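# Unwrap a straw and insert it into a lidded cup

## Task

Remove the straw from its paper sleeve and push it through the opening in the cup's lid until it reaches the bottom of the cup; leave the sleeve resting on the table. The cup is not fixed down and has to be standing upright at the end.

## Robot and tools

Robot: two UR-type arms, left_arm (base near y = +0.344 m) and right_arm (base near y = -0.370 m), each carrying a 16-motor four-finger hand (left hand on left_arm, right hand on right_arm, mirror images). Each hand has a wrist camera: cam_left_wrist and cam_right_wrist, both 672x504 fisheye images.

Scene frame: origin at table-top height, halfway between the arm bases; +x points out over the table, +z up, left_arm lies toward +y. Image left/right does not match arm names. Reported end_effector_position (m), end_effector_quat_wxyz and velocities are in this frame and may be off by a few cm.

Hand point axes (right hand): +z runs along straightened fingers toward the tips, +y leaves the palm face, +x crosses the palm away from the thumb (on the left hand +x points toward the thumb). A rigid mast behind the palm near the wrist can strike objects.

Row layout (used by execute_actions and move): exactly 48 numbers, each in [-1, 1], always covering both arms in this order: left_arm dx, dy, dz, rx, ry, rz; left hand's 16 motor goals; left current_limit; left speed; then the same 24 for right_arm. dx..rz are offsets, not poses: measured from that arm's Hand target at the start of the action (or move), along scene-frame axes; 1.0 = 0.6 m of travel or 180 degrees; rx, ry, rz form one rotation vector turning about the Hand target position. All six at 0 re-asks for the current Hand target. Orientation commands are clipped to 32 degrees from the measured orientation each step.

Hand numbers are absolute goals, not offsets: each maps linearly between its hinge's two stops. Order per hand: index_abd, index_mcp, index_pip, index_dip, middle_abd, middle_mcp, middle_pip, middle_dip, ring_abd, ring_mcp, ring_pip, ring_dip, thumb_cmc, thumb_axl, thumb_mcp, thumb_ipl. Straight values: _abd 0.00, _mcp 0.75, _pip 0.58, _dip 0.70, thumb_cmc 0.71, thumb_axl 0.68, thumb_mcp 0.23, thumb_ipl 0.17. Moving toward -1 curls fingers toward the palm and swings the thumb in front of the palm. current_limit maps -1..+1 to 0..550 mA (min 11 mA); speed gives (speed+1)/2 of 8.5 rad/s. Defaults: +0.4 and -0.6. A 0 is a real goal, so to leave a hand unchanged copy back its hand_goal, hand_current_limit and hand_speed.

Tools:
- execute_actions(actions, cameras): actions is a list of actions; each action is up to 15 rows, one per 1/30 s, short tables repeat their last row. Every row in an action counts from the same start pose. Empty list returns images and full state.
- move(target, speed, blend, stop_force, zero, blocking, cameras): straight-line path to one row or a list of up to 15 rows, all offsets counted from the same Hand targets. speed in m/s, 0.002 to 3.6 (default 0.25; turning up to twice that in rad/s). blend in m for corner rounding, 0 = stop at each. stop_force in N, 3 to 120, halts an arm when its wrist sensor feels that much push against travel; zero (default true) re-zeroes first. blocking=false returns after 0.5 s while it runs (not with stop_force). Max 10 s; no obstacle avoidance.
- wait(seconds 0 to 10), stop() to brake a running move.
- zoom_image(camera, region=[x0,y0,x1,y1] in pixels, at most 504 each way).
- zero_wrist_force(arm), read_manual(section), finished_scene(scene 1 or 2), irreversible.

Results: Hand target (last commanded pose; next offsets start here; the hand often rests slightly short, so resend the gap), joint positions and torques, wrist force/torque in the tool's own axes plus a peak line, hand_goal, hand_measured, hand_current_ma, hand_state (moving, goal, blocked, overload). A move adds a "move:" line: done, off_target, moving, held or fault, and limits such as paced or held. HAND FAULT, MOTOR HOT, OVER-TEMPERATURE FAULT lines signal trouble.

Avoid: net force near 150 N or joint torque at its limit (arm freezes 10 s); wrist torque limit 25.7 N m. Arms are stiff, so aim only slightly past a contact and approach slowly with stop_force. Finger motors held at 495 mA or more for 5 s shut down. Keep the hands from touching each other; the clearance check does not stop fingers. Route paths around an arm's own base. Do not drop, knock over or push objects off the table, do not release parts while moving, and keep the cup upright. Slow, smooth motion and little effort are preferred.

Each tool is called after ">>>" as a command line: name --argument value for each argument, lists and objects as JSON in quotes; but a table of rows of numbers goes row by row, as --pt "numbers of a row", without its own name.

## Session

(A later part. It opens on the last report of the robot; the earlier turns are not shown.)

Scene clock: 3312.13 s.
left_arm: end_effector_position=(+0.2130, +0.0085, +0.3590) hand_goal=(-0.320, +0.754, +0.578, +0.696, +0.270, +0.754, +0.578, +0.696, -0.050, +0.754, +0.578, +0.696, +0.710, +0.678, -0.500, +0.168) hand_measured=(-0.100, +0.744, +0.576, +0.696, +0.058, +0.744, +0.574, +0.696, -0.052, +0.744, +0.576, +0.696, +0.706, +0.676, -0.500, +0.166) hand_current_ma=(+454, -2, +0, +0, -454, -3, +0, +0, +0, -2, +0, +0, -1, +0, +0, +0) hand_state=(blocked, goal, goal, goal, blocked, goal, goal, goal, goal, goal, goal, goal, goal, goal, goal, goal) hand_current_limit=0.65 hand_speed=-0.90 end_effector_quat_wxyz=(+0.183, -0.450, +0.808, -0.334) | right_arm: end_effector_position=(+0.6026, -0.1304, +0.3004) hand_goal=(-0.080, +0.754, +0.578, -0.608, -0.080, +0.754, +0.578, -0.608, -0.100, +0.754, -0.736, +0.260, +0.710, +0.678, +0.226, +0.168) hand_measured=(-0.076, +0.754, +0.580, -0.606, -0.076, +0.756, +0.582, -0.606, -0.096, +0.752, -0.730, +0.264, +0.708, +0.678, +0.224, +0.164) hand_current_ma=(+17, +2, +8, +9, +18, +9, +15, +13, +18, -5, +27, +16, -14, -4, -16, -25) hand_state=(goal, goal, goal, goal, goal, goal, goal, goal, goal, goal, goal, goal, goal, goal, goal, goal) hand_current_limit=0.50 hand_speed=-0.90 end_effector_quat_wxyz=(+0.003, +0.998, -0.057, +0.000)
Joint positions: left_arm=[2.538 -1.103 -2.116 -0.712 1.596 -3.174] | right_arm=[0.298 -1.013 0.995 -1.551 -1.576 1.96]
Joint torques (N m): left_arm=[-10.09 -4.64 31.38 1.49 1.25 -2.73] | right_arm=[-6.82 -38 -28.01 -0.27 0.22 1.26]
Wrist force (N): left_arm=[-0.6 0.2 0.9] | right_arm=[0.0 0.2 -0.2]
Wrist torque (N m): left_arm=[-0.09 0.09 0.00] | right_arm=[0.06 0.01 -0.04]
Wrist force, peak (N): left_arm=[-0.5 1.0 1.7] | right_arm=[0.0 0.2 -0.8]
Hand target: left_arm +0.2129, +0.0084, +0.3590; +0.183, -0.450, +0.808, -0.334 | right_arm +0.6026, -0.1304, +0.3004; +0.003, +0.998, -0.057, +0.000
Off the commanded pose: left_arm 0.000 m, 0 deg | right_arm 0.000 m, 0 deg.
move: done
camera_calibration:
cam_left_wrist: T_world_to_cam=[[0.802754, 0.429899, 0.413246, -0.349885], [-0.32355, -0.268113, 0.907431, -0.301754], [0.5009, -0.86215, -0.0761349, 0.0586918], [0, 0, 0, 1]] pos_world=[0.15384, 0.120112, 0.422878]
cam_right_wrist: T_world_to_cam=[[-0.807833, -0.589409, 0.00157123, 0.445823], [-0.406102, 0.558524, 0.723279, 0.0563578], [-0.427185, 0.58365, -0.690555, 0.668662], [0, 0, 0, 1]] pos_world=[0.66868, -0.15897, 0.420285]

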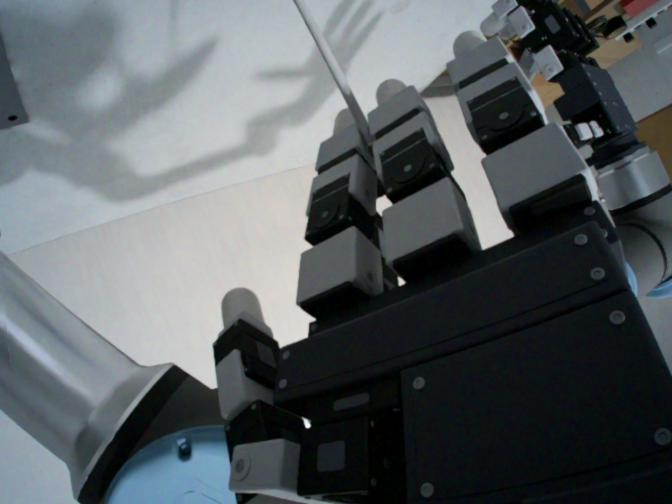

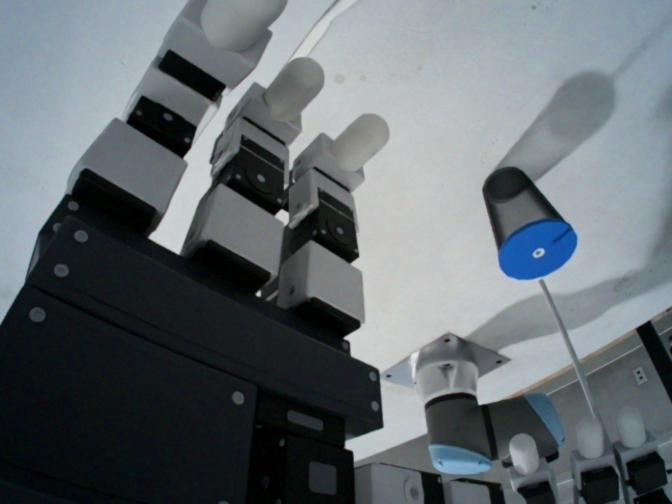

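>>> move --target '[0,0,0,0,0,0,-0.32,0.753,0.577,0.696,0.27,0.753,0.577,0.696,-0.05,0.753,0.577,0.696,0.71,0.678,-0.5,0.168,0.65,-0.9,-0.321,-0.351,0,0,0,-0.2833,-0.08,0.753,0.577,-0.609,-0.08,0.753,0.577,-0.609,-0.1,0.753,-0.737,0.26,0.71,0.678,0.225,0.168,0.5,-0.9]' --speed 0.2 --cameras '["cam_left_wrist", "cam_right_wrist"]'

Scene clock: 3361.73 s.
left_arm: end_effector_position=(+0.2129, +0.0084, +0.3590) hand_goal=(-0.320, +0.754, +0.578, +0.696, +0.270, +0.754, +0.578, +0.696, -0.050, +0.754, +0.578, +0.696, +0.710, +0.678, -0.500, +0.168) hand_measured=(-0.100, +0.744, +0.576, +0.696, +0.058, +0.744, +0.574, +0.696, -0.052, +0.744, +0.576, +0.696, +0.706, +0.676, -0.500, +0.166) hand_current_ma=(+454, -2, +0, +0, -454, -3, +0, +0, +0, -2, +0, +0, -1, +0, +0, +0) hand_state=(blocked, goal, goal, goal, blocked, goal, goal, goal, goal, goal, goal, goal, goal, goal, goal, goal) hand_current_limit=0.65 hand_speed=-0.90 end_effector_quat_wxyz=(+0.183, -0.450, +0.808, -0.334) | right_arm: end_effector_position=(+0.4101, -0.3409, +0.3004) hand_goal=(-0.080, +0.754, +0.578, -0.608, -0.080, +0.754, +0.578, -0.608, -0.100, +0.754, -0.736, +0.260, +0.710, +0.678, +0.226, +0.168) hand_measured=(-0.076, +0.754, +0.580, -0.606, -0.076, +0.756, +0.580, -0.606, -0.096, +0.754, -0.730, +0.264, +0.708, +0.678, +0.224, +0.164) hand_current_ma=(+16, +2, +8, +9, +17, +7, +15, +13, +18, -4, +27, +16, -13, -4, -16, -25) hand_state=(goal, goal, goal, goal, goal, goal, goal, goal, goal, goal, goal, goal, goal, goal, goal, goal) hand_current_limit=0.50 hand_speed=-0.90 end_effector_quat_wxyz=(+0.002, +0.877, -0.481, -0.001)
Joint positions: left_arm=[2.537 -1.103 -2.116 -0.712 1.597 -3.174] | right_arm=[-0.128 -1.543 1.69 -1.713 -1.574 2.424]
Joint torques (N m): left_arm=[-9.58 -4.07 30.22 1.59 1.23 -2.67] | right_arm=[-8.58 -29.4 -15.03 -5.41 1.29 1.62]
Wrist force (N): left_arm=[-0.6 0.3 1.1] | right_arm=[0.2 0.4 -0.4]
Wrist torque (N m): left_arm=[-0.10 0.09 -0.01] | right_arm=[0.10 -0.02 -0.03]
Wrist force, peak (N): left_arm=[-0.6 0.4 1.3] | right_arm=[0.6 1.4 -0.4]
Hand target: left_arm +0.2129, +0.0084, +0.3590; +0.183, -0.450, +0.808, -0.334 | right_arm +0.4100, -0.3410, +0.3004; +0.002, +0.876, -0.482, -0.001
Off the commanded pose: left_arm 0.000 m, 0 deg | right_arm 0.000 m, 0 deg.
move: done
camera_calibration:
cam_left_wrist: T_world_to_cam=[[0.802787, 0.429871, 0.413212, -0.349829], [-0.32337, -0.268361, 0.907422, -0.301776], [0.500964, -0.862087, -0.0764299, 0.0587129], [0, 0, 0, 1]] pos_world=[0.15384, 0.120012, 0.422879]
cam_right_wrist: T_world_to_cam=[[-0.96661, 0.256248, 0.00160695, 0.519652], [0.17808, 0.667212, 0.723267, -0.106849], [0.184264, 0.699403, -0.690567, 0.497909], [0, 0, 0, 1]] pos_world=[0.429582, -0.410108, 0.420285]

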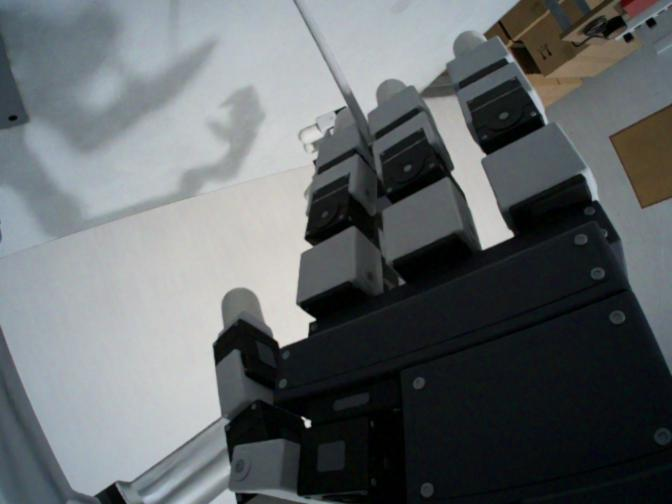

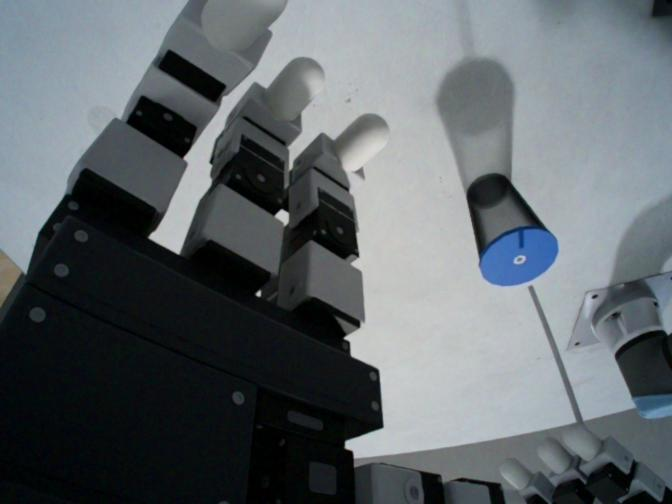

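>>> zoom_image --camera "cam_right_wrist" --region '[450, 200, 642, 440]'

Scaled by 2.100 from the camera's 672x504 image, which has a finer 960x720 frame.

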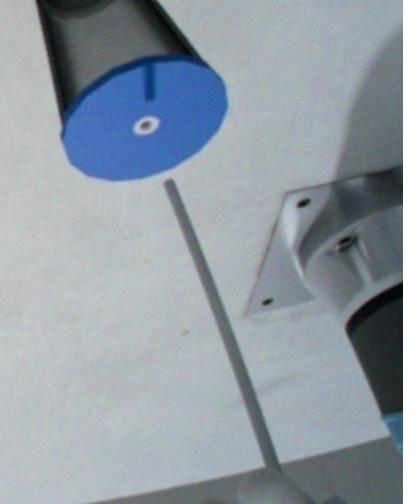

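>>> move --target '[0.005,-0.02,-0.0367,0,0,0,-0.32,0.753,0.577,0.696,0.27,0.753,0.577,0.696,-0.05,0.753,0.577,0.696,0.71,0.678,-0.5,0.168,0.65,-0.9,0,0,0,0,0,0,-0.08,0.753,0.577,-0.609,-0.08,0.753,0.577,-0.609,-0.1,0.753,-0.737,0.26,0.71,0.678,0.225,0.168,0.5,-0.9]' --speed 0.02 --stop_force 3 --cameras '["cam_right_wrist"]'

>>> zoom_image --camera "cam_right_wrist" --region '[470, 210, 570, 310]'

Scene clock: 3433.70 s.
left_arm: end_effector_position=(+0.2159, -0.0036, +0.3370) hand_goal=(-0.320, +0.754, +0.578, +0.696, +0.270, +0.754, +0.578, +0.696, -0.050, +0.754, +0.578, +0.696, +0.710, +0.678, -0.500, +0.168) hand_measured=(-0.100, +0.744, +0.576, +0.696, +0.058, +0.744, +0.574, +0.696, -0.052, +0.744, +0.576, +0.696, +0.706, +0.676, -0.500, +0.166) hand_current_ma=(+454, -2, +0, +0, -454, -3, +0, +0, +0, -2, +0, +0, -1, +0, +0, +0) hand_state=(blocked, goal, goal, goal, blocked, goal, goal, goal, goal, goal, goal, goal, goal, goal, goal, goal) hand_current_limit=0.65 hand_speed=-0.90 end_effector_quat_wxyz=(+0.183, -0.450, +0.808, -0.334) | right_arm: end_effector_position=(+0.4100, -0.3410, +0.3004) hand_goal=(-0.080, +0.754, +0.578, -0.608, -0.080, +0.754, +0.578, -0.608, -0.100, +0.754, -0.736, +0.260, +0.710, +0.678, +0.226, +0.168) hand_measured=(-0.076, +0.754, +0.580, -0.606, -0.076, +0.756, +0.580, -0.606, -0.096, +0.754, -0.730, +0.264, +0.708, +0.678, +0.224, +0.164) hand_current_ma=(+16, +2, +8, +9, +17, +7, +15, +13, +18, -4, +27, +16, -13, -4, -16, -25) hand_state=(goal, goal, goal, goal, goal, goal, goal, goal, goal, goal, goal, goal, goal, goal, goal, goal) hand_current_limit=0.50 hand_speed=-0.90 end_effector_quat_wxyz=(+0.002, +0.876, -0.482, -0.001)
Joint positions: left_arm=[2.508 -1.146 -2.15 -0.636 1.617 -3.195] | right_arm=[-0.129 -1.543 1.69 -1.713 -1.574 2.424]
Joint torques (N m): left_arm=[-9.25 -2.56 13.65 5.38 1.34 -2.63] | right_arm=[-9.41 -28.62 -14.98 -5.48 1.46 1.27]
Wrist force (N): left_arm=[-0.5 0.4 0.9] | right_arm=[0.1 0.3 -0.5]
Wrist torque (N m): left_arm=[-0.06 0.06 -0.01] | right_arm=[0.10 -0.01 -0.04]
Wrist force, peak (N): left_arm=[-0.7 0.3 1.3] | right_arm=[0.4 0.5 -0.8]
Hand target: left_arm +0.2159, -0.0036, +0.3370; +0.183, -0.450, +0.808, -0.334 | right_arm +0.4100, -0.3410, +0.3004; +0.002, +0.876, -0.482, -0.001
Off the commanded pose: left_arm 0.000 m, 0 deg | right_arm 0.000 m, 0 deg.
move: done
camera_calibration:
cam_right_wrist: T_world_to_cam=[[-0.966478, 0.256747, 0.00154318, 0.519685], [0.178379, 0.667128, 0.723271, -0.106842], [0.184668, 0.6993, -0.690563, 0.497871], [0, 0, 0, 1]] pos_world=[0.429381, -0.410311, 0.420285]
Images, in order (width x height): cam_right_wrist 672x504.

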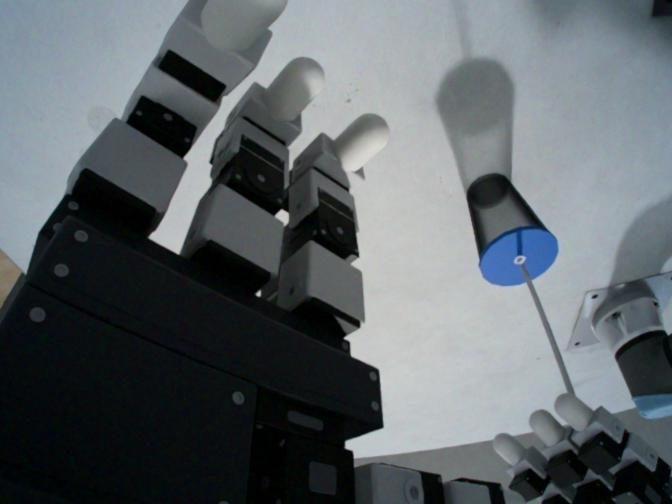

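Scaled by 5.040 from the camera's 672x504 image, which has a finer 960x720 frame.

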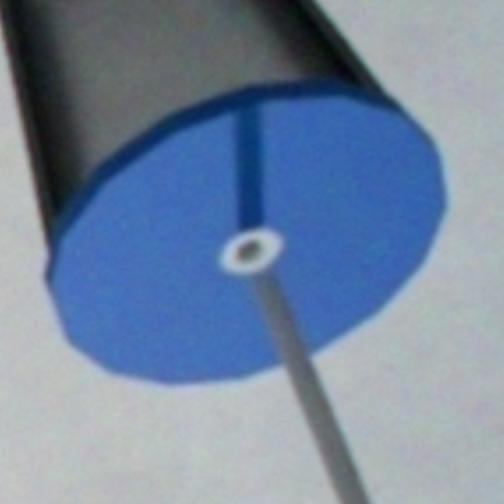

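>>> move --target '[0,0,-0.03,0,0,0,-0.32,0.753,0.577,0.696,0.27,0.753,0.577,0.696,-0.05,0.753,0.577,0.696,0.71,0.678,-0.5,0.168,0.65,-0.9,0,0,0,0,0,0,-0.08,0.753,0.577,-0.609,-0.08,0.753,0.577,-0.609,-0.1,0.753,-0.737,0.26,0.71,0.678,0.225,0.168,0.5,-0.9]' --speed 0.01 --stop_force 3 --cameras '["cam_right_wrist"]'

>>> zoom_image --camera "cam_right_wrist" --region '[470, 210, 570, 310]'

Scene clock: 3448.30 s.
left_arm: end_effector_position=(+0.2159, -0.0036, +0.3264) hand_goal=(-0.320, +0.754, +0.578, +0.696, +0.270, +0.754, +0.578, +0.696, -0.050, +0.754, +0.578, +0.696, +0.710, +0.678, -0.500, +0.168) hand_measured=(-0.100, +0.748, +0.578, +0.696, +0.058, +0.746, +0.576, +0.696, -0.052, +0.744, +0.576, +0.696, +0.706, +0.676, -0.500, +0.166) hand_current_ma=(+454, -1, +0, +0, -454, -1, +0, +0, +0, -2, +0, +0, -1, +0, +0, +0) hand_state=(blocked, goal, goal, goal, blocked, goal, goal, goal, goal, goal, goal, goal, goal, goal, goal, goal) hand_current_limit=0.65 hand_speed=-0.90 end_effector_quat_wxyz=(+0.183, -0.450, +0.808, -0.334) | right_arm: end_effector_position=(+0.4100, -0.3410, +0.3004) hand_goal=(-0.080, +0.754, +0.578, -0.608, -0.080, +0.754, +0.578, -0.608, -0.100, +0.754, -0.736, +0.260, +0.710, +0.678, +0.226, +0.168) hand_measured=(-0.076, +0.754, +0.580, -0.606, -0.076, +0.756, +0.580, -0.606, -0.096, +0.754, -0.730, +0.264, +0.708, +0.678, +0.224, +0.164) hand_current_ma=(+16, +2, +8, +9, +17, +7, +15, +13, +18, -4, +27, +16, -13, -4, -16, -25) hand_state=(goal, goal, goal, goal, goal, goal, goal, goal, goal, goal, goal, goal, goal, goal, goal, goal) hand_current_limit=0.50 hand_speed=-0.90 end_effector_quat_wxyz=(+0.002, +0.876, -0.482, -0.001)
Joint positions: left_arm=[2.508 -1.151 -2.174 -0.606 1.617 -3.195] | right_arm=[-0.129 -1.543 1.69 -1.713 -1.574 2.424]
Joint torques (N m): left_arm=[-8.53 16.8 30.89 1.34 1.16 -2.39] | right_arm=[-9.14 -29.15 -15.26 -5.28 1.31 0.38]
Wrist force (N): left_arm=[-0.8 0.1 0.8] | right_arm=[0.0 0.3 -0.5]
Wrist torque (N m): left_arm=[-0.10 0.11 -0.02] | right_arm=[0.11 0.02 -0.05]
Wrist force, peak (N): left_arm=[-0.8 -2.3 -1.2] | right_arm=[0.1 0.7 -0.8]
Hand target: left_arm +0.2159, -0.0036, +0.3264; +0.183, -0.450, +0.808, -0.334 (not the last commanded pose) | right_arm +0.4100, -0.3410, +0.3004; +0.002, +0.876, -0.482, -0.001
Off the commanded pose: left_arm 0.007 m, 0 deg | right_arm 0.000 m, 0 deg.
move: contact (left_arm)
camera_calibration:
cam_right_wrist: T_world_to_cam=[[-0.966478, 0.256747, 0.00154318, 0.519685], [0.178379, 0.667128, 0.723271, -0.106842], [0.184668, 0.6993, -0.690563, 0.497871], [0, 0, 0, 1]] pos_world=[0.429381, -0.410311, 0.420285]
Images, in order (width x height): cam_right_wrist 672x504.

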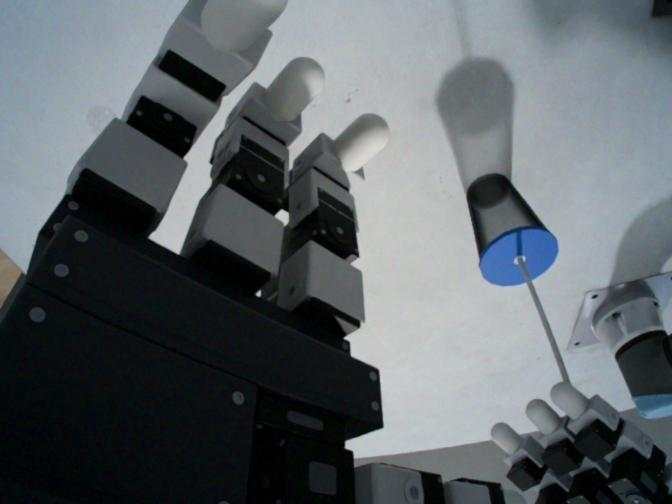

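Scaled by 5.040 from the camera's 672x504 image, which has a finer 960x720 frame.

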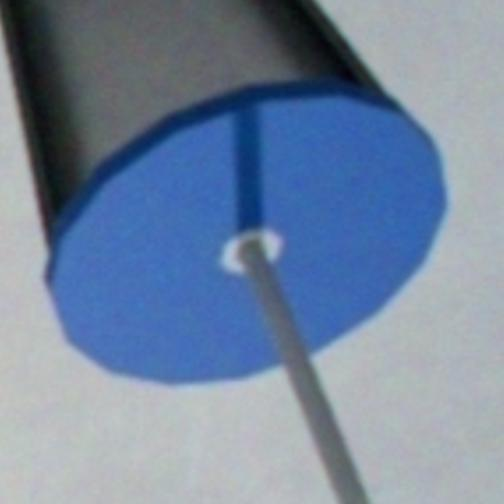

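>>> zoom_image --camera "cam_right_wrist" --region '[502, 244, 538, 280]'

Scaled by 14.000 from the camera's 672x504 image, which has a finer 960x720 frame.

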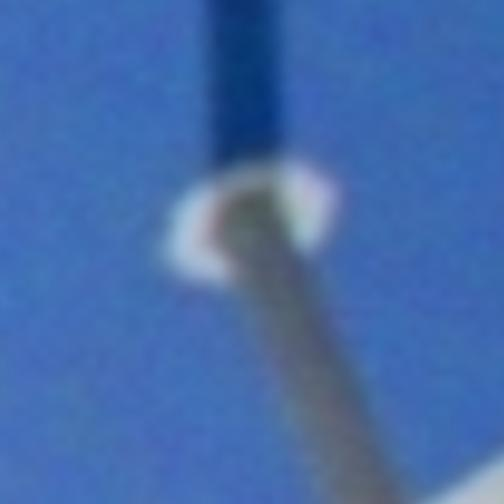

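>>> move --pt "-0.0017 0.0033 0.0025 0 0 0 -0.32 0.753 0.577 0.696 0.27 0.753 0.577 0.696 -0.05 0.753 0.577 0.696 0.71 0.678 -0.5 0.168 0.65 -0.9 0 0 0 0 0 0 -0.08 0.753 0.577 -0.609 -0.08 0.753 0.577 -0.609 -0.1 0.753 -0.737 0.26 0.71 0.678 0.225 0.168 0.5 -0.9" --pt "-0.0017 0.0033 -0.0333 0 0 0 -0.32 0.753 0.577 0.696 0.27 0.753 0.577 0.696 -0.05 0.753 0.577 0.696 0.71 0.678 -0.5 0.168 0.65 -0.9 0 0 0 0 0 0 -0.08 0.753 0.577 -0.609 -0.08 0.753 0.577 -0.609 -0.1 0.753 -0.737 0.26 0.71 0.678 0.225 0.168 0.5 -0.9" --speed 0.008 --stop_force 3 --cameras '["cam_right_wrist"]'

>>> zoom_image --camera "cam_right_wrist" --region '[502, 244, 538, 280]'

Scene clock: 3473.77 s.
left_arm: end_effector_position=(+0.2149, -0.0016, +0.3231) hand_goal=(-0.320, +0.754, +0.578, +0.696, +0.270, +0.754, +0.578, +0.696, -0.050, +0.754, +0.578, +0.696, +0.710, +0.678, -0.500, +0.168) hand_measured=(-0.100, +0.756, +0.578, +0.696, +0.058, +0.754, +0.576, +0.696, -0.052, +0.744, +0.576, +0.696, +0.706, +0.676, -0.500, +0.166) hand_current_ma=(+454, +0, +0, +0, -454, +0, +0, +0, +0, -2, +0, +0, -1, +0, +0, +0) hand_state=(blocked, goal, goal, goal, blocked, goal, goal, goal, goal, goal, goal, goal, goal, goal, goal, goal) hand_current_limit=0.65 hand_speed=-0.90 end_effector_quat_wxyz=(+0.183, -0.450, +0.808, -0.334) | right_arm: end_effector_position=(+0.4100, -0.3410, +0.3004) hand_goal=(-0.080, +0.754, +0.578, -0.608, -0.080, +0.754, +0.578, -0.608, -0.100, +0.754, -0.736, +0.260, +0.710, +0.678, +0.226, +0.168) hand_measured=(-0.076, +0.754, +0.580, -0.606, -0.076, +0.756, +0.580, -0.606, -0.096, +0.754, -0.730, +0.264, +0.708, +0.678, +0.224, +0.164) hand_current_ma=(+16, +2, +8, +9, +17, +7, +15, +13, +18, -4, +27, +16, -13, -4, -16, -25) hand_state=(goal, goal, goal, goal, goal, goal, goal, goal, goal, goal, goal, goal, goal, goal, goal, goal) hand_current_limit=0.50 hand_speed=-0.90 end_effector_quat_wxyz=(+0.002, +0.876, -0.482, -0.001)
Joint positions: left_arm=[2.512 -1.146 -2.186 -0.6 1.615 -3.192] | right_arm=[-0.129 -1.543 1.69 -1.713 -1.574 2.424]
Joint torques (N m): left_arm=[7.73 15.56 30.68 1.12 -0.76 2.17] | right_arm=[-9.18 -28.76 -13.96 -5.27 1.19 -0.26]
Wrist force (N): left_arm=[-0.6 -1.0 0.0] | right_arm=[0.3 0.6 -0.5]
Wrist torque (N m): left_arm=[0.01 0.10 -0.11] | right_arm=[0.13 -0.02 -0.02]
Wrist force, peak (N): left_arm=[-0.6 -2.3 -1.2] | right_arm=[0.4 0.7 -0.6]
Hand target: left_arm +0.2149, -0.0016, +0.3231; +0.183, -0.450, +0.808, -0.334 (not the last commanded pose) | right_arm +0.4100, -0.3410, +0.3004; +0.002, +0.876, -0.482, -0.001
Off the commanded pose: left_arm 0.017 m, 0 deg | right_arm 0.000 m, 0 deg.
move: contact (left_arm); path passed 1 of 2 targets
camera_calibration:
cam_right_wrist: T_world_to_cam=[[-0.966478, 0.256747, 0.00154318, 0.519685], [0.178379, 0.667128, 0.723271, -0.106842], [0.184668, 0.6993, -0.690563, 0.497871], [0, 0, 0, 1]] pos_world=[0.429381, -0.410311, 0.420285]
Images, in order (width x height): cam_right_wrist 672x504.

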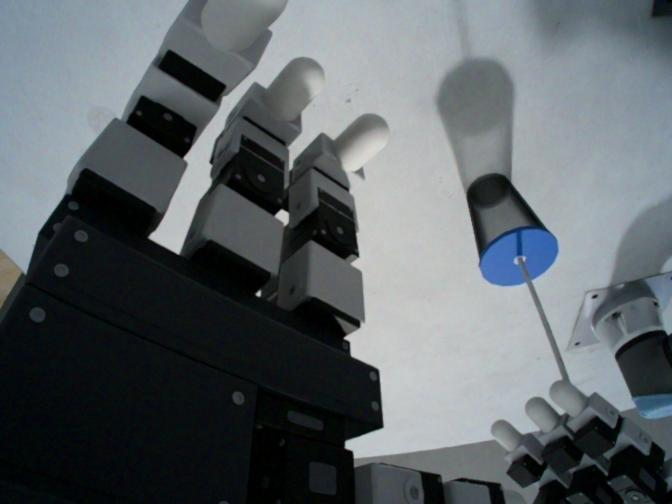

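Scaled by 14.000 from the camera's 672x504 image, which has a finer 960x720 frame.

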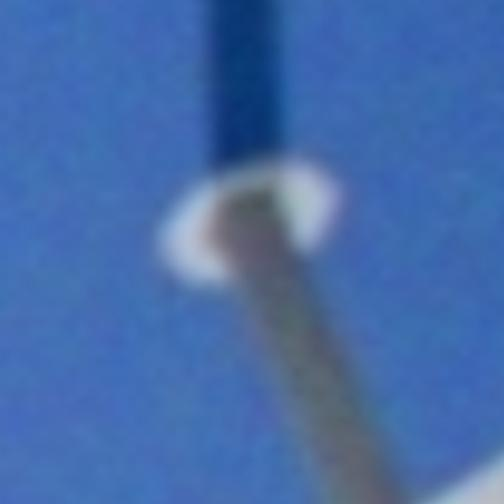

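>>> move --target '[0,0,0,0,0,0,-0.32,0.753,0.577,0.696,0.27,0.753,0.577,0.696,-0.05,0.753,0.577,0.696,0.71,0.678,-0.5,0.168,0.65,-0.9,0.321,0.351,0,0,0,0.2833,-0.08,0.753,0.577,-0.609,-0.08,0.753,0.577,-0.609,-0.1,0.753,-0.737,0.26,0.71,0.678,0.225,0.168,0.5,-0.9]' --speed 0.2 --cameras '["cam_left_wrist", "cam_right_wrist"]'

>>> zoom_image --camera "cam_right_wrist" --region '[520, 234, 556, 270]'

>>> zoom_image --camera "cam_left_wrist" --region '[220, 0, 470, 190]'

Scene clock: 3490.20 s.
left_arm: end_effector_position=(+0.2149, -0.0016, +0.3231) hand_goal=(-0.320, +0.754, +0.578, +0.696, +0.270, +0.754, +0.578, +0.696, -0.050, +0.754, +0.578, +0.696, +0.710, +0.678, -0.500, +0.168) hand_measured=(-0.100, +0.756, +0.578, +0.696, +0.058, +0.754, +0.576, +0.696, -0.052, +0.744, +0.576, +0.696, +0.706, +0.676, -0.500, +0.166) hand_current_ma=(+454, +0, +0, +0, -454, +0, +0, +0, +0, -2, +0, +0, -1, +0, +0, +0) hand_state=(blocked, goal, goal, goal, blocked, goal, goal, goal, goal, goal, goal, goal, goal, goal, goal, goal) hand_current_limit=0.65 hand_speed=-0.90 end_effector_quat_wxyz=(+0.183, -0.450, +0.808, -0.334) | right_arm: end_effector_position=(+0.6025, -0.1305, +0.3004) hand_goal=(-0.080, +0.754, +0.578, -0.608, -0.080, +0.754, +0.578, -0.608, -0.100, +0.754, -0.736, +0.260, +0.710, +0.678, +0.226, +0.168) hand_measured=(-0.076, +0.754, +0.580, -0.606, -0.076, +0.756, +0.580, -0.606, -0.096, +0.754, -0.730, +0.264, +0.708, +0.678, +0.224, +0.164) hand_current_ma=(+16, +2, +8, +9, +16, +6, +14, +13, +17, -4, +27, +16, -13, -4, -16, -25) hand_state=(goal, goal, goal, goal, goal, goal, goal, goal, goal, goal, goal, goal, goal, goal, goal, goal) hand_current_limit=0.50 hand_speed=-0.90 end_effector_quat_wxyz=(+0.003, +0.998, -0.058, +0.000)
Joint positions: left_arm=[2.512 -1.146 -2.186 -0.6 1.615 -3.192] | right_arm=[0.298 -1.013 0.996 -1.552 -1.576 1.96]
Joint torques (N m): left_arm=[-0.71 15.67 30.15 0.94 1.02 1.48] | right_arm=[7.75 -34.91 -30.36 0.08 -1.27 -1.72]
Wrist force (N): left_arm=[-0.6 -1.0 0.1] | right_arm=[-0.1 0.4 -0.5]
Wrist torque (N m): left_arm=[0.00 0.09 -0.10] | right_arm=[0.10 0.03 0.05]
Wrist force, peak (N): left_arm=[-1.0 -1.1 -0.3] | right_arm=[0.4 1.1 -0.6]
Hand target: left_arm +0.2149, -0.0016, +0.3231; +0.183, -0.450, +0.808, -0.334 | right_arm +0.6026, -0.1304, +0.3004; +0.003, +0.998, -0.057, +0.000
Off the commanded pose: left_arm 0.000 m, 0 deg | right_arm 0.000 m, 0 deg.
move: done
camera_calibration:
cam_left_wrist: T_world_to_cam=[[0.802781, 0.429918, 0.413176, -0.332248], [-0.32338, -0.268265, 0.907447, -0.271281], [0.500968, -0.862093, -0.0763309, 0.0462219], [0, 0, 0, 1]] pos_world=[0.15584, 0.109912, 0.386978]
cam_right_wrist: T_world_to_cam=[[-0.807926, -0.589282, 0.00141666, 0.445831], [-0.406116, 0.558537, 0.723261, 0.0563916], [-0.426996, 0.583766, -0.690574, 0.668579], [0, 0, 0, 1]] pos_world=[0.66858, -0.159071, 0.420286]

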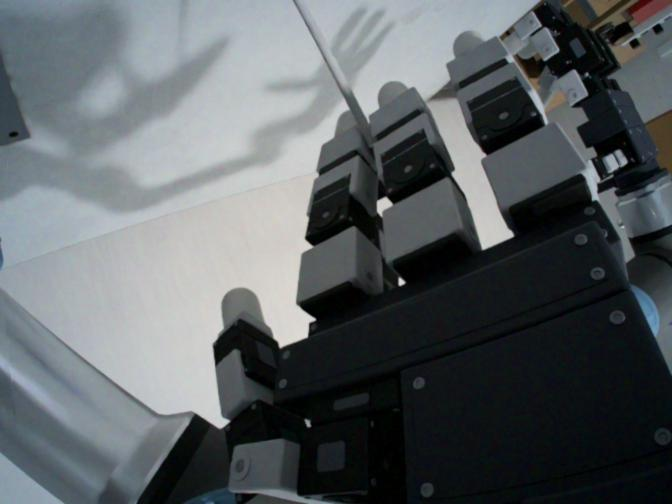

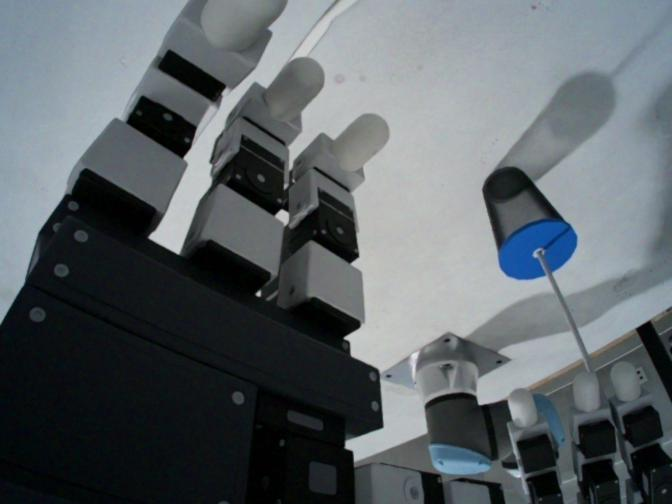

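Scaled by 14.000 from the camera's 672x504 image, which has a finer 960x720 frame.

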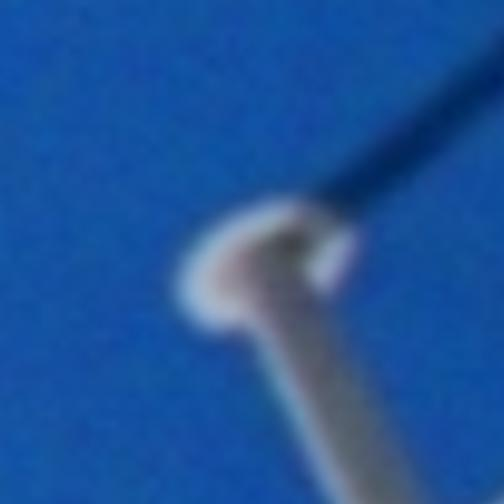

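Scaled by 2.016 from the camera's 672x504 image, which has a finer 960x720 frame.

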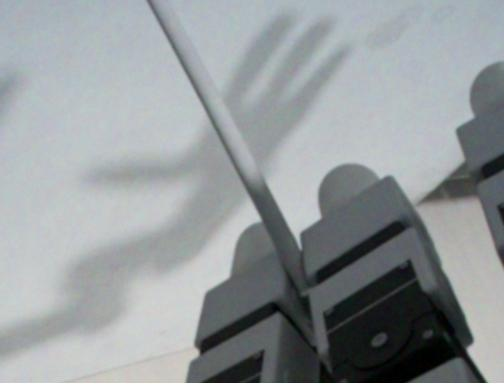

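>>> move --pt "-0.0002 0.0014 0.0017 0 0 0 -0.32 0.753 0.577 0.696 0.27 0.753 0.577 0.696 -0.05 0.753 0.577 0.696 0.71 0.678 -0.5 0.168 0.65 -0.9 0 0 0 0 0 0 -0.08 0.753 0.577 -0.609 -0.08 0.753 0.577 -0.609 -0.1 0.753 -0.737 0.26 0.71 0.678 0.225 0.168 0.5 -0.9" --pt "-0.0002 0.0014 -0.0333 0 0 0 -0.32 0.753 0.577 0.696 0.27 0.753 0.577 0.696 -0.05 0.753 0.577 0.696 0.71 0.678 -0.5 0.168 0.65 -0.9 0 0 0 0 0 0 -0.08 0.753 0.577 -0.609 -0.08 0.753 0.577 -0.609 -0.1 0.753 -0.737 0.26 0.71 0.678 0.225 0.168 0.5 -0.9" --speed 0.008 --stop_force 3.5 --cameras '["cam_right_wrist"]'

>>> zoom_image --camera "cam_right_wrist" --region '[520, 234, 556, 270]'

Scene clock: 3512.53 s.
left_arm: end_effector_position=(+0.2148, -0.0008, +0.3031) hand_goal=(-0.320, +0.754, +0.578, +0.696, +0.270, +0.754, +0.578, +0.696, -0.050, +0.754, +0.578, +0.696, +0.710, +0.678, -0.500, +0.168) hand_measured=(-0.100, +0.760, +0.578, +0.696, +0.058, +0.758, +0.578, +0.696, -0.052, +0.744, +0.576, +0.696, +0.706, +0.676, -0.500, +0.166) hand_current_ma=(+454, +1, +0, +0, -454, +0, +0, +0, +0, -2, +0, +0, -1, +0, +0, +0) hand_state=(blocked, goal, goal, goal, blocked, goal, goal, goal, goal, goal, goal, goal, goal, goal, goal, goal) hand_current_limit=0.65 hand_speed=-0.90 end_effector_quat_wxyz=(+0.183, -0.450, +0.808, -0.334) | right_arm: end_effector_position=(+0.6026, -0.1304, +0.3004) hand_goal=(-0.080, +0.754, +0.578, -0.608, -0.080, +0.754, +0.578, -0.608, -0.100, +0.754, -0.736, +0.260, +0.710, +0.678, +0.226, +0.168) hand_measured=(-0.076, +0.754, +0.580, -0.606, -0.076, +0.756, +0.580, -0.606, -0.096, +0.754, -0.730, +0.264, +0.708, +0.678, +0.224, +0.164) hand_current_ma=(+16, +2, +8, +9, +16, +6, +14, +13, +17, -4, +27, +16, -13, -4, -16, -25) hand_state=(goal, goal, goal, goal, goal, goal, goal, goal, goal, goal, goal, goal, goal, goal, goal, goal) hand_current_limit=0.50 hand_speed=-0.90 end_effector_quat_wxyz=(+0.003, +0.998, -0.057, +0.000)
Joint positions: left_arm=[2.514 -1.156 -2.232 -0.543 1.613 -3.191] | right_arm=[0.298 -1.013 0.995 -1.551 -1.576 1.96]
Joint torques (N m): left_arm=[7.74 -5 10.91 4.63 -1.3 2.08] | right_arm=[7.57 -35.76 -30.3 0.19 0.53 -1.52]
Wrist force (N): left_arm=[-0.7 -2.7 -1.5] | right_arm=[0.2 0.2 -0.6]
Wrist torque (N m): left_arm=[0.18 0.11 -0.11] | right_arm=[0.11 0.01 0.06]
Wrist force, peak (N): left_arm=[-0.6 -3.0 -1.6] | right_arm=[0.1 0.2 -1.0]
Hand target: left_arm +0.2148, -0.0008, +0.3031; +0.183, -0.450, +0.808, -0.334 | right_arm +0.6026, -0.1304, +0.3004; +0.003, +0.998, -0.057, +0.000
Off the commanded pose: left_arm 0.000 m, 0 deg | right_arm 0.000 m, 0 deg.
move: done
camera_calibration:
cam_right_wrist: T_world_to_cam=[[-0.807833, -0.589409, 0.00157123, 0.445823], [-0.406102, 0.558524, 0.723279, 0.0563578], [-0.427185, 0.58365, -0.690555, 0.668662], [0, 0, 0, 1]] pos_world=[0.66868, -0.15897, 0.420285]
Images, in order (width x height): cam_right_wrist 672x504.

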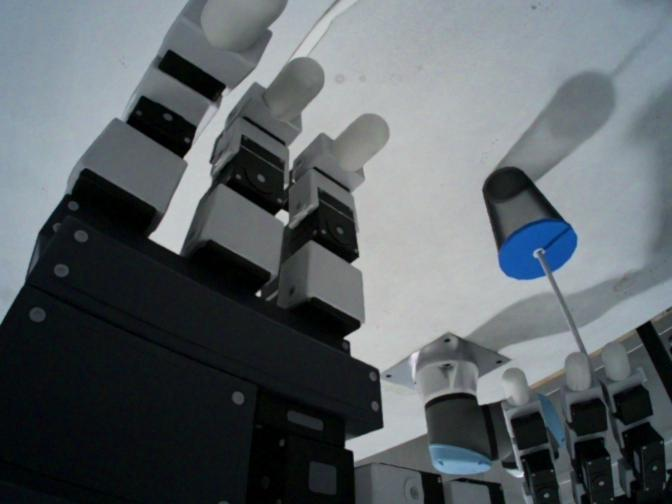

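Scaled by 14.000 from the camera's 672x504 image, which has a finer 960x720 frame.

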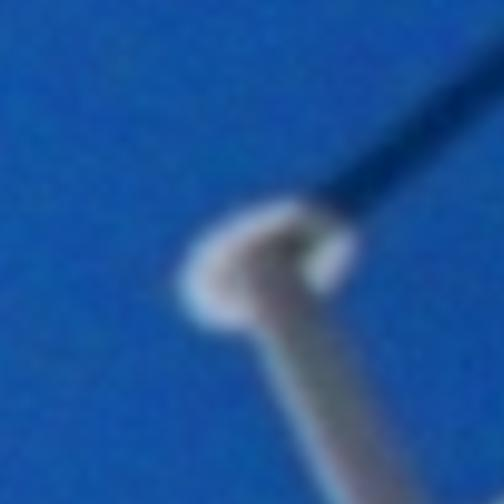

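>>> zoom_image --camera "cam_right_wrist" --region '[490, 320, 672, 504]'

Scaled by 2.739 from the camera's 672x504 image, which has a finer 960x720 frame.

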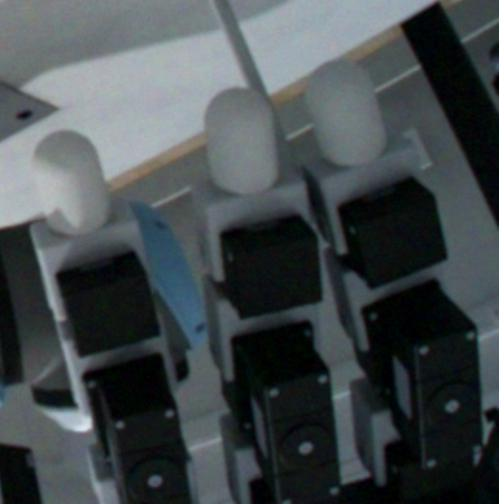

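>>> move --target '[0,0,0.0133,0,0,0,-0.32,0.753,0.577,0.696,0.27,0.753,0.577,0.696,-0.05,0.753,0.577,0.696,0.71,0.678,-0.5,0.168,0.65,-0.9,0,0,0,0,0,0,-0.08,0.753,0.577,-0.609,-0.08,0.753,0.577,-0.609,-0.1,0.753,-0.737,0.26,0.71,0.678,0.225,0.168,0.5,-0.9]' --speed 0.02 --cameras '["cam_right_wrist"]'

>>> zoom_image --camera "cam_right_wrist" --region '[520, 234, 556, 270]'

Scene clock: 3539.17 s.
left_arm: end_effector_position=(+0.2148, -0.0008, +0.3109) hand_goal=(-0.320, +0.754, +0.578, +0.696, +0.270, +0.754, +0.578, +0.696, -0.050, +0.754, +0.578, +0.696, +0.710, +0.678, -0.500, +0.168) hand_measured=(-0.100, +0.742, +0.574, +0.696, +0.058, +0.740, +0.574, +0.696, -0.052, +0.744, +0.576, +0.696, +0.706, +0.676, -0.500, +0.166) hand_current_ma=(+454, -4, +0, +0, -454, -4, +0, +0, +0, -2, +0, +0, -1, +0, +0, +0) hand_state=(blocked, goal, goal, goal, blocked, goal, goal, goal, goal, goal, goal, goal, goal, goal, goal, goal) hand_current_limit=0.65 hand_speed=-0.90 end_effector_quat_wxyz=(+0.183, -0.450, +0.808, -0.334) | right_arm: end_effector_position=(+0.6026, -0.1304, +0.3004) hand_goal=(-0.080, +0.754, +0.578, -0.608, -0.080, +0.754, +0.578, -0.608, -0.100, +0.754, -0.736, +0.260, +0.710, +0.678, +0.226, +0.168) hand_measured=(-0.076, +0.754, +0.580, -0.606, -0.076, +0.756, +0.580, -0.606, -0.096, +0.754, -0.730, +0.264, +0.708, +0.678, +0.224, +0.164) hand_current_ma=(+16, +2, +8, +9, +16, +6, +14, +13, +17, -4, +27, +16, -13, -4, -16, -25) hand_state=(goal, goal, goal, goal, goal, goal, goal, goal, goal, goal, goal, goal, goal, goal, goal, goal) hand_current_limit=0.50 hand_speed=-0.90 end_effector_quat_wxyz=(+0.003, +0.998, -0.057, +0.000)
Joint positions: left_arm=[2.514 -1.151 -2.215 -0.566 1.613 -3.191] | right_arm=[0.298 -1.013 0.995 -1.551 -1.576 1.96]
Joint torques (N m): left_arm=[4.09 17.29 32.91 1.73 -0.42 1.58] | right_arm=[7.14 -36.19 -30.04 0.32 0.49 -1.26]
Wrist force (N): left_arm=[-0.6 1.0 1.9] | right_arm=[-0.3 0.1 -0.5]
Wrist torque (N m): left_arm=[-0.22 0.10 -0.11] | right_arm=[0.08 0.07 0.02]
Wrist force, peak (N): left_arm=[-0.4 -3.0 -1.5] | right_arm=[0.5 0.2 -0.5]
Hand target: left_arm +0.2148, -0.0008, +0.3111; +0.183, -0.450, +0.808, -0.334 | right_arm +0.6026, -0.1304, +0.3004; +0.003, +0.998, -0.057, +0.000
Off the commanded pose: left_arm 0.000 m, 0 deg | right_arm 0.000 m, 0 deg.
move: done
camera_calibration:
cam_right_wrist: T_world_to_cam=[[-0.807833, -0.589409, 0.00157123, 0.445823], [-0.406102, 0.558524, 0.723279, 0.0563578], [-0.427185, 0.58365, -0.690555, 0.668662], [0, 0, 0, 1]] pos_world=[0.66868, -0.15897, 0.420285]
Images, in order (width x height): cam_right_wrist 672x504.

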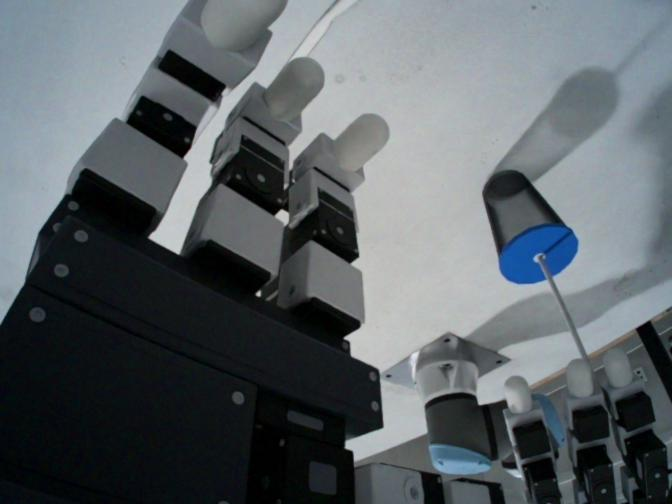

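Scaled by 14.000 from the camera's 672x504 image, which has a finer 960x720 frame.

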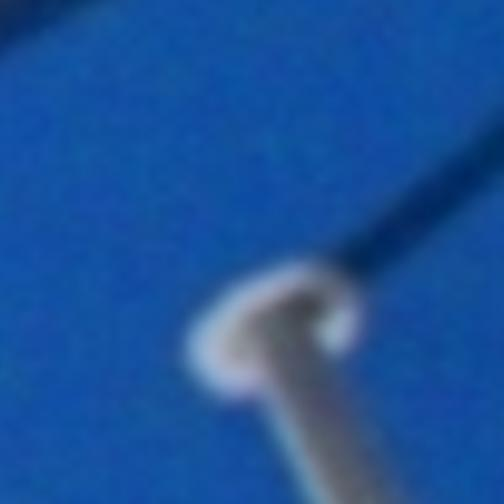

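>>> move --target '[0,0,-0.0133,0,0,0,-0.32,0.753,0.577,0.696,0.27,0.753,0.577,0.696,-0.05,0.753,0.577,0.696,0.71,0.678,-0.5,0.168,0.75,-0.9,0,0,0,0,0,0,-0.08,0.753,0.577,-0.609,-0.08,0.753,0.577,-0.609,-0.1,0.753,-0.737,0.26,0.71,0.678,0.225,0.168,0.5,-0.9]' --speed 0.02 --cameras '[]'

>>> move --target '[0,0,-0.0833,0,0,0,-0.32,0.753,0.577,0.696,0.27,0.753,0.577,0.696,-0.05,0.753,0.577,0.696,0.71,0.678,-0.5,0.168,0.75,-0.9,0,0,0,0,0,0,-0.08,0.753,0.577,-0.609,-0.08,0.753,0.577,-0.609,-0.1,0.753,-0.737,0.26,0.71,0.678,0.225,0.168,0.5,-0.9]' --speed 0.015 --stop_force 6 --cameras '["cam_left_wrist", "cam_right_wrist"]'

>>> zoom_image --camera "cam_right_wrist" --region '[470, 220, 650, 400]'

Scene clock: 3555.83 s.
left_arm: end_effector_position=(+0.2148, -0.0008, +0.3032) hand_goal=(-0.320, +0.754, +0.578, +0.696, +0.270, +0.754, +0.578, +0.696, -0.050, +0.754, +0.578, +0.696, +0.710, +0.678, -0.500, +0.168) hand_measured=(-0.100, +0.758, +0.578, +0.696, +0.058, +0.756, +0.576, +0.696, -0.052, +0.744, +0.576, +0.696, +0.706, +0.676, -0.500, +0.166) hand_current_ma=(+481, +0, +0, +0, -481, +0, +0, +0, +0, -2, +0, +0, -1, +0, +0, +0) hand_state=(blocked, goal, goal, goal, blocked, goal, goal, goal, goal, goal, goal, goal, goal, goal, goal, goal) hand_current_limit=0.75 hand_speed=-0.90 end_effector_quat_wxyz=(+0.183, -0.450, +0.808, -0.334) | right_arm: end_effector_position=(+0.6026, -0.1304, +0.3004) hand_goal=(-0.080, +0.754, +0.578, -0.608, -0.080, +0.754, +0.578, -0.608, -0.100, +0.754, -0.736, +0.260, +0.710, +0.678, +0.226, +0.168) hand_measured=(-0.076, +0.754, +0.580, -0.606, -0.076, +0.756, +0.580, -0.606, -0.096, +0.754, -0.730, +0.264, +0.708, +0.678, +0.224, +0.164) hand_current_ma=(+16, +2, +8, +9, +16, +6, +14, +13, +17, -4, +27, +16, -13, -4, -16, -25) hand_state=(goal, goal, goal, goal, goal, goal, goal, goal, goal, goal, goal, goal, goal, goal, goal, goal) hand_current_limit=0.50 hand_speed=-0.90 end_effector_quat_wxyz=(+0.003, +0.998, -0.057, +0.000)
Joint positions: left_arm=[2.514 -1.156 -2.232 -0.543 1.613 -3.191] | right_arm=[0.298 -1.013 0.995 -1.551 -1.576 1.96]
Joint torques (N m): left_arm=[-2.65 -4.65 12.31 4.53 0.45 0.3] | right_arm=[7.1 -36.26 -30.02 0.32 0.37 -0.61]
Wrist force (N): left_arm=[-0.8 -2.7 -1.2] | right_arm=[-0.1 0.0 -0.5]
Wrist torque (N m): left_arm=[0.12 0.11 -0.10] | right_arm=[0.05 0.04 0.04]
Wrist force, peak (N): left_arm=[-0.8 -2.7 -1.2] | right_arm=[0.0 0.3 -0.7]
Hand target: left_arm +0.2148, -0.0008, +0.3031; +0.183, -0.450, +0.808, -0.334 | right_arm +0.6026, -0.1304, +0.3004; +0.003, +0.998, -0.057, +0.000
Off the commanded pose: left_arm 0.000 m, 0 deg | right_arm 0.000 m, 0 deg.
move: done
No camera images: "cameras" was empty.

Scene clock: 3560.20 s.
left_arm: end_effector_position=(+0.2148, -0.0008, +0.2531) hand_goal=(-0.320, +0.754, +0.578, +0.696, +0.270, +0.754, +0.578, +0.696, -0.050, +0.754, +0.578, +0.696, +0.710, +0.678, -0.500, +0.168) hand_measured=(-0.100, +0.774, +0.586, +0.696, +0.058, +0.774, +0.586, +0.696, -0.052, +0.744, +0.576, +0.696, +0.706, +0.676, -0.500, +0.166) hand_current_ma=(+481, +10, +1, +0, -481, +8, +1, +0, +0, -2, +0, +0, -1, +0, +0, +0) hand_state=(blocked, blocked, goal, goal, blocked, goal, goal, goal, goal, goal, goal, goal, goal, goal, goal, goal) hand_current_limit=0.75 hand_speed=-0.90 end_effector_quat_wxyz=(+0.183, -0.450, +0.808, -0.334) | right_arm: end_effector_position=(+0.6026, -0.1304, +0.3004) hand_goal=(-0.080, +0.754, +0.578, -0.608, -0.080, +0.754, +0.578, -0.608, -0.100, +0.754, -0.736, +0.260, +0.710, +0.678, +0.226, +0.168) hand_measured=(-0.076, +0.754, +0.580, -0.606, -0.076, +0.756, +0.580, -0.606, -0.096, +0.754, -0.730, +0.264, +0.708, +0.678, +0.224, +0.164) hand_current_ma=(+16, +2, +8, +9, +16, +6, +14, +13, +17, -4, +27, +16, -13, -4, -16, -25) hand_state=(goal, goal, goal, goal, goal, goal, goal, goal, goal, goal, goal, goal, goal, goal, goal, goal) hand_current_limit=0.50 hand_speed=-0.90 end_effector_quat_wxyz=(+0.003, +0.998, -0.057, +0.000)
Joint positions: left_arm=[2.514 -1.206 -2.339 -0.387 1.613 -3.191] | right_arm=[0.298 -1.013 0.995 -1.551 -1.576 1.96]
Joint torques (N m): left_arm=[3.66 -3.88 9.48 3.61 -1.07 1.69] | right_arm=[6.58 -35.84 -30.37 0.29 0.45 -0.47]
Wrist force (N): left_arm=[-0.9 -4.6 -3.3] | right_arm=[0.1 -0.1 -0.5]
Wrist torque (N m): left_arm=[0.45 0.13 -0.11] | right_arm=[0.05 0.01 0.06]
Wrist force, peak (N): left_arm=[-0.5 -5.2 -3.2] | right_arm=[0.0 0.1 -0.8]
Hand target: left_arm +0.2148, -0.0008, +0.2531; +0.183, -0.450, +0.808, -0.334 | right_arm +0.6026, -0.1304, +0.3004; +0.003, +0.998, -0.057, +0.000
Off the commanded pose: left_arm 0.000 m, 0 deg | right_arm 0.000 m, 0 deg.
move: done
camera_calibration:
cam_left_wrist: T_world_to_cam=[[0.802781, 0.429918, 0.413176, -0.303553], [-0.32338, -0.268265, 0.907447, -0.207583], [0.500968, -0.862093, -0.0763309, 0.0417548], [0, 0, 0, 1]] pos_world=[0.15564, 0.110812, 0.316978]
cam_right_wrist: T_world_to_cam=[[-0.807833, -0.589409, 0.00157123, 0.445823], [-0.406102, 0.558524, 0.723279, 0.0563578], [-0.427185, 0.58365, -0.690555, 0.668662], [0, 0, 0, 1]] pos_world=[0.66868, -0.15897, 0.420285]

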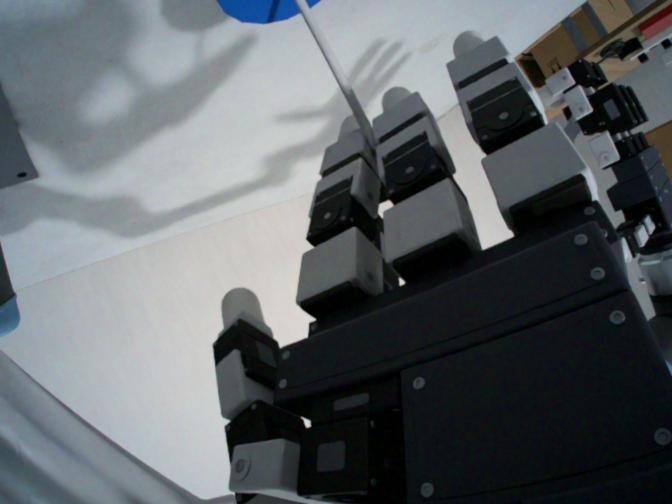

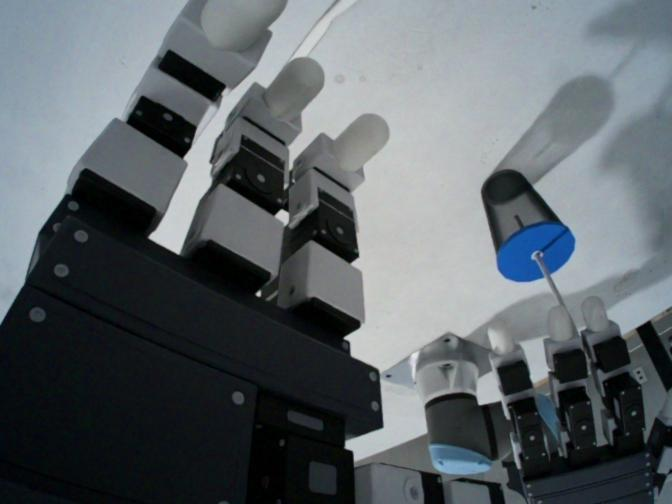

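Scaled by 2.800 from the camera's 672x504 image, which has a finer 960x720 frame.

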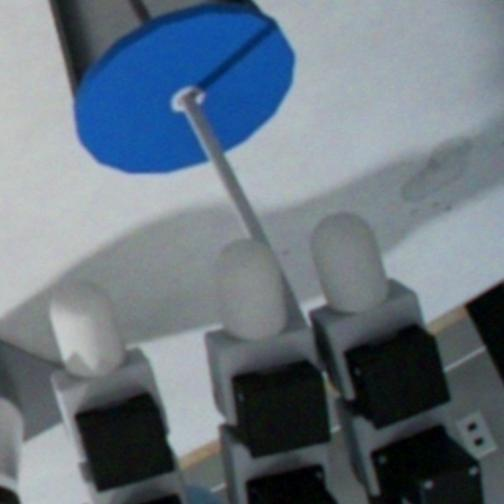

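>>> move --target '[0,0,-0.0733,0,0,0,-0.32,0.753,0.577,0.696,0.27,0.753,0.577,0.696,-0.05,0.753,0.577,0.696,0.71,0.678,-0.5,0.168,0.75,-0.9,0,0,0,0,0,0,-0.08,0.753,0.577,-0.609,-0.08,0.753,0.577,-0.609,-0.1,0.753,-0.737,0.26,0.71,0.678,0.225,0.168,0.5,-0.9]' --speed 0.012 --stop_force 5 --cameras '["cam_left_wrist", "cam_right_wrist"]'

>>> zoom_image --camera "cam_right_wrist" --region '[470, 160, 640, 330]'

Scene clock: 3585.93 s.
left_arm: end_effector_position=(+0.2148, -0.0008, +0.2091) hand_goal=(-0.320, +0.754, +0.578, +0.696, +0.270, +0.754, +0.578, +0.696, -0.050, +0.754, +0.578, +0.696, +0.710, +0.678, -0.500, +0.168) hand_measured=(-0.106, +0.806, +0.600, +0.696, +0.058, +0.802, +0.602, +0.696, -0.052, +0.744, +0.576, +0.696, +0.706, +0.676, -0.500, +0.166) hand_current_ma=(+481, +53, +9, +0, -481, +47, +11, +0, +0, -2, +0, +0, -1, +0, +0, +0) hand_state=(blocked, blocked, blocked, goal, blocked, blocked, blocked, goal, goal, goal, goal, goal, goal, goal, goal, goal) hand_current_limit=0.75 hand_speed=-0.90 end_effector_quat_wxyz=(+0.183, -0.450, +0.808, -0.334) | right_arm: end_effector_position=(+0.6026, -0.1304, +0.3004) hand_goal=(-0.080, +0.754, +0.578, -0.608, -0.080, +0.754, +0.578, -0.608, -0.100, +0.754, -0.736, +0.260, +0.710, +0.678, +0.226, +0.168) hand_measured=(-0.076, +0.754, +0.580, -0.606, -0.076, +0.756, +0.580, -0.606, -0.096, +0.754, -0.730, +0.264, +0.708, +0.678, +0.224, +0.164) hand_current_ma=(+16, +2, +8, +9, +16, +6, +14, +13, +17, -4, +27, +16, -13, -4, -16, -25) hand_state=(goal, goal, goal, goal, goal, goal, goal, goal, goal, goal, goal, goal, goal, goal, goal, goal) hand_current_limit=0.50 hand_speed=-0.90 end_effector_quat_wxyz=(+0.003, +0.998, -0.057, +0.000)
Joint positions: left_arm=[2.514 -1.275 -2.423 -0.233 1.613 -3.191] | right_arm=[0.298 -1.013 0.995 -1.551 -1.576 1.96]
Joint torques (N m): left_arm=[3.56 -5.28 5.09 2.63 -0.25 1.72] | right_arm=[6.8 -35.52 -29.72 0.15 0.54 -0.01]
Wrist force (N): left_arm=[-0.5 -8.5 -5.2] | right_arm=[0.1 0.2 -0.4]
Wrist torque (N m): left_arm=[0.74 0.07 -0.04] | right_arm=[0.07 0.01 0.06]
Wrist force, peak (N): left_arm=[-0.7 -9.2 -5.4] | right_arm=[0.0 0.4 -0.7]
Hand target: left_arm +0.2148, -0.0008, +0.2091; +0.183, -0.450, +0.808, -0.334 | right_arm +0.6026, -0.1304, +0.3004; +0.003, +0.998, -0.057, +0.000
Off the commanded pose: left_arm 0.000 m, 0 deg | right_arm 0.000 m, 0 deg.
move: done
camera_calibration:
cam_left_wrist: T_world_to_cam=[[0.802781, 0.429918, 0.413176, -0.285414], [-0.32338, -0.268265, 0.907447, -0.167746], [0.500968, -0.862093, -0.0763309, 0.0384039], [0, 0, 0, 1]] pos_world=[0.15564, 0.110812, 0.273078]
cam_right_wrist: T_world_to_cam=[[-0.807833, -0.589409, 0.00157123, 0.445823], [-0.406102, 0.558524, 0.723279, 0.0563578], [-0.427185, 0.58365, -0.690555, 0.668662], [0, 0, 0, 1]] pos_world=[0.66868, -0.15897, 0.420285]

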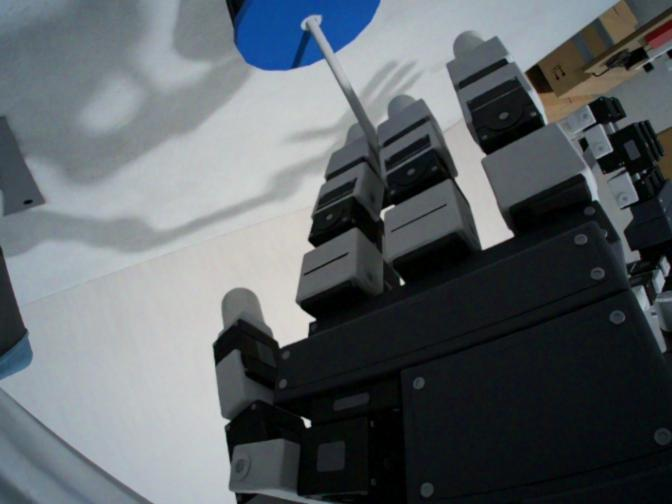

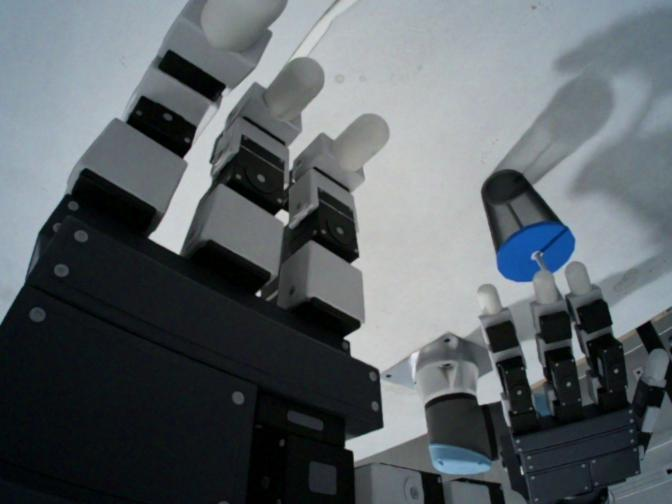

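Scaled by 2.965 from the camera's 672x504 image, which has a finer 960x720 frame.

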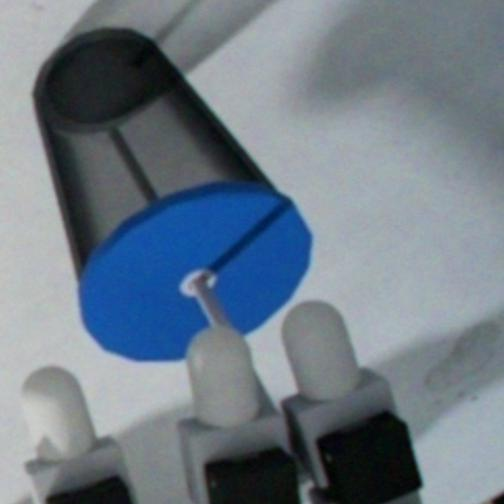

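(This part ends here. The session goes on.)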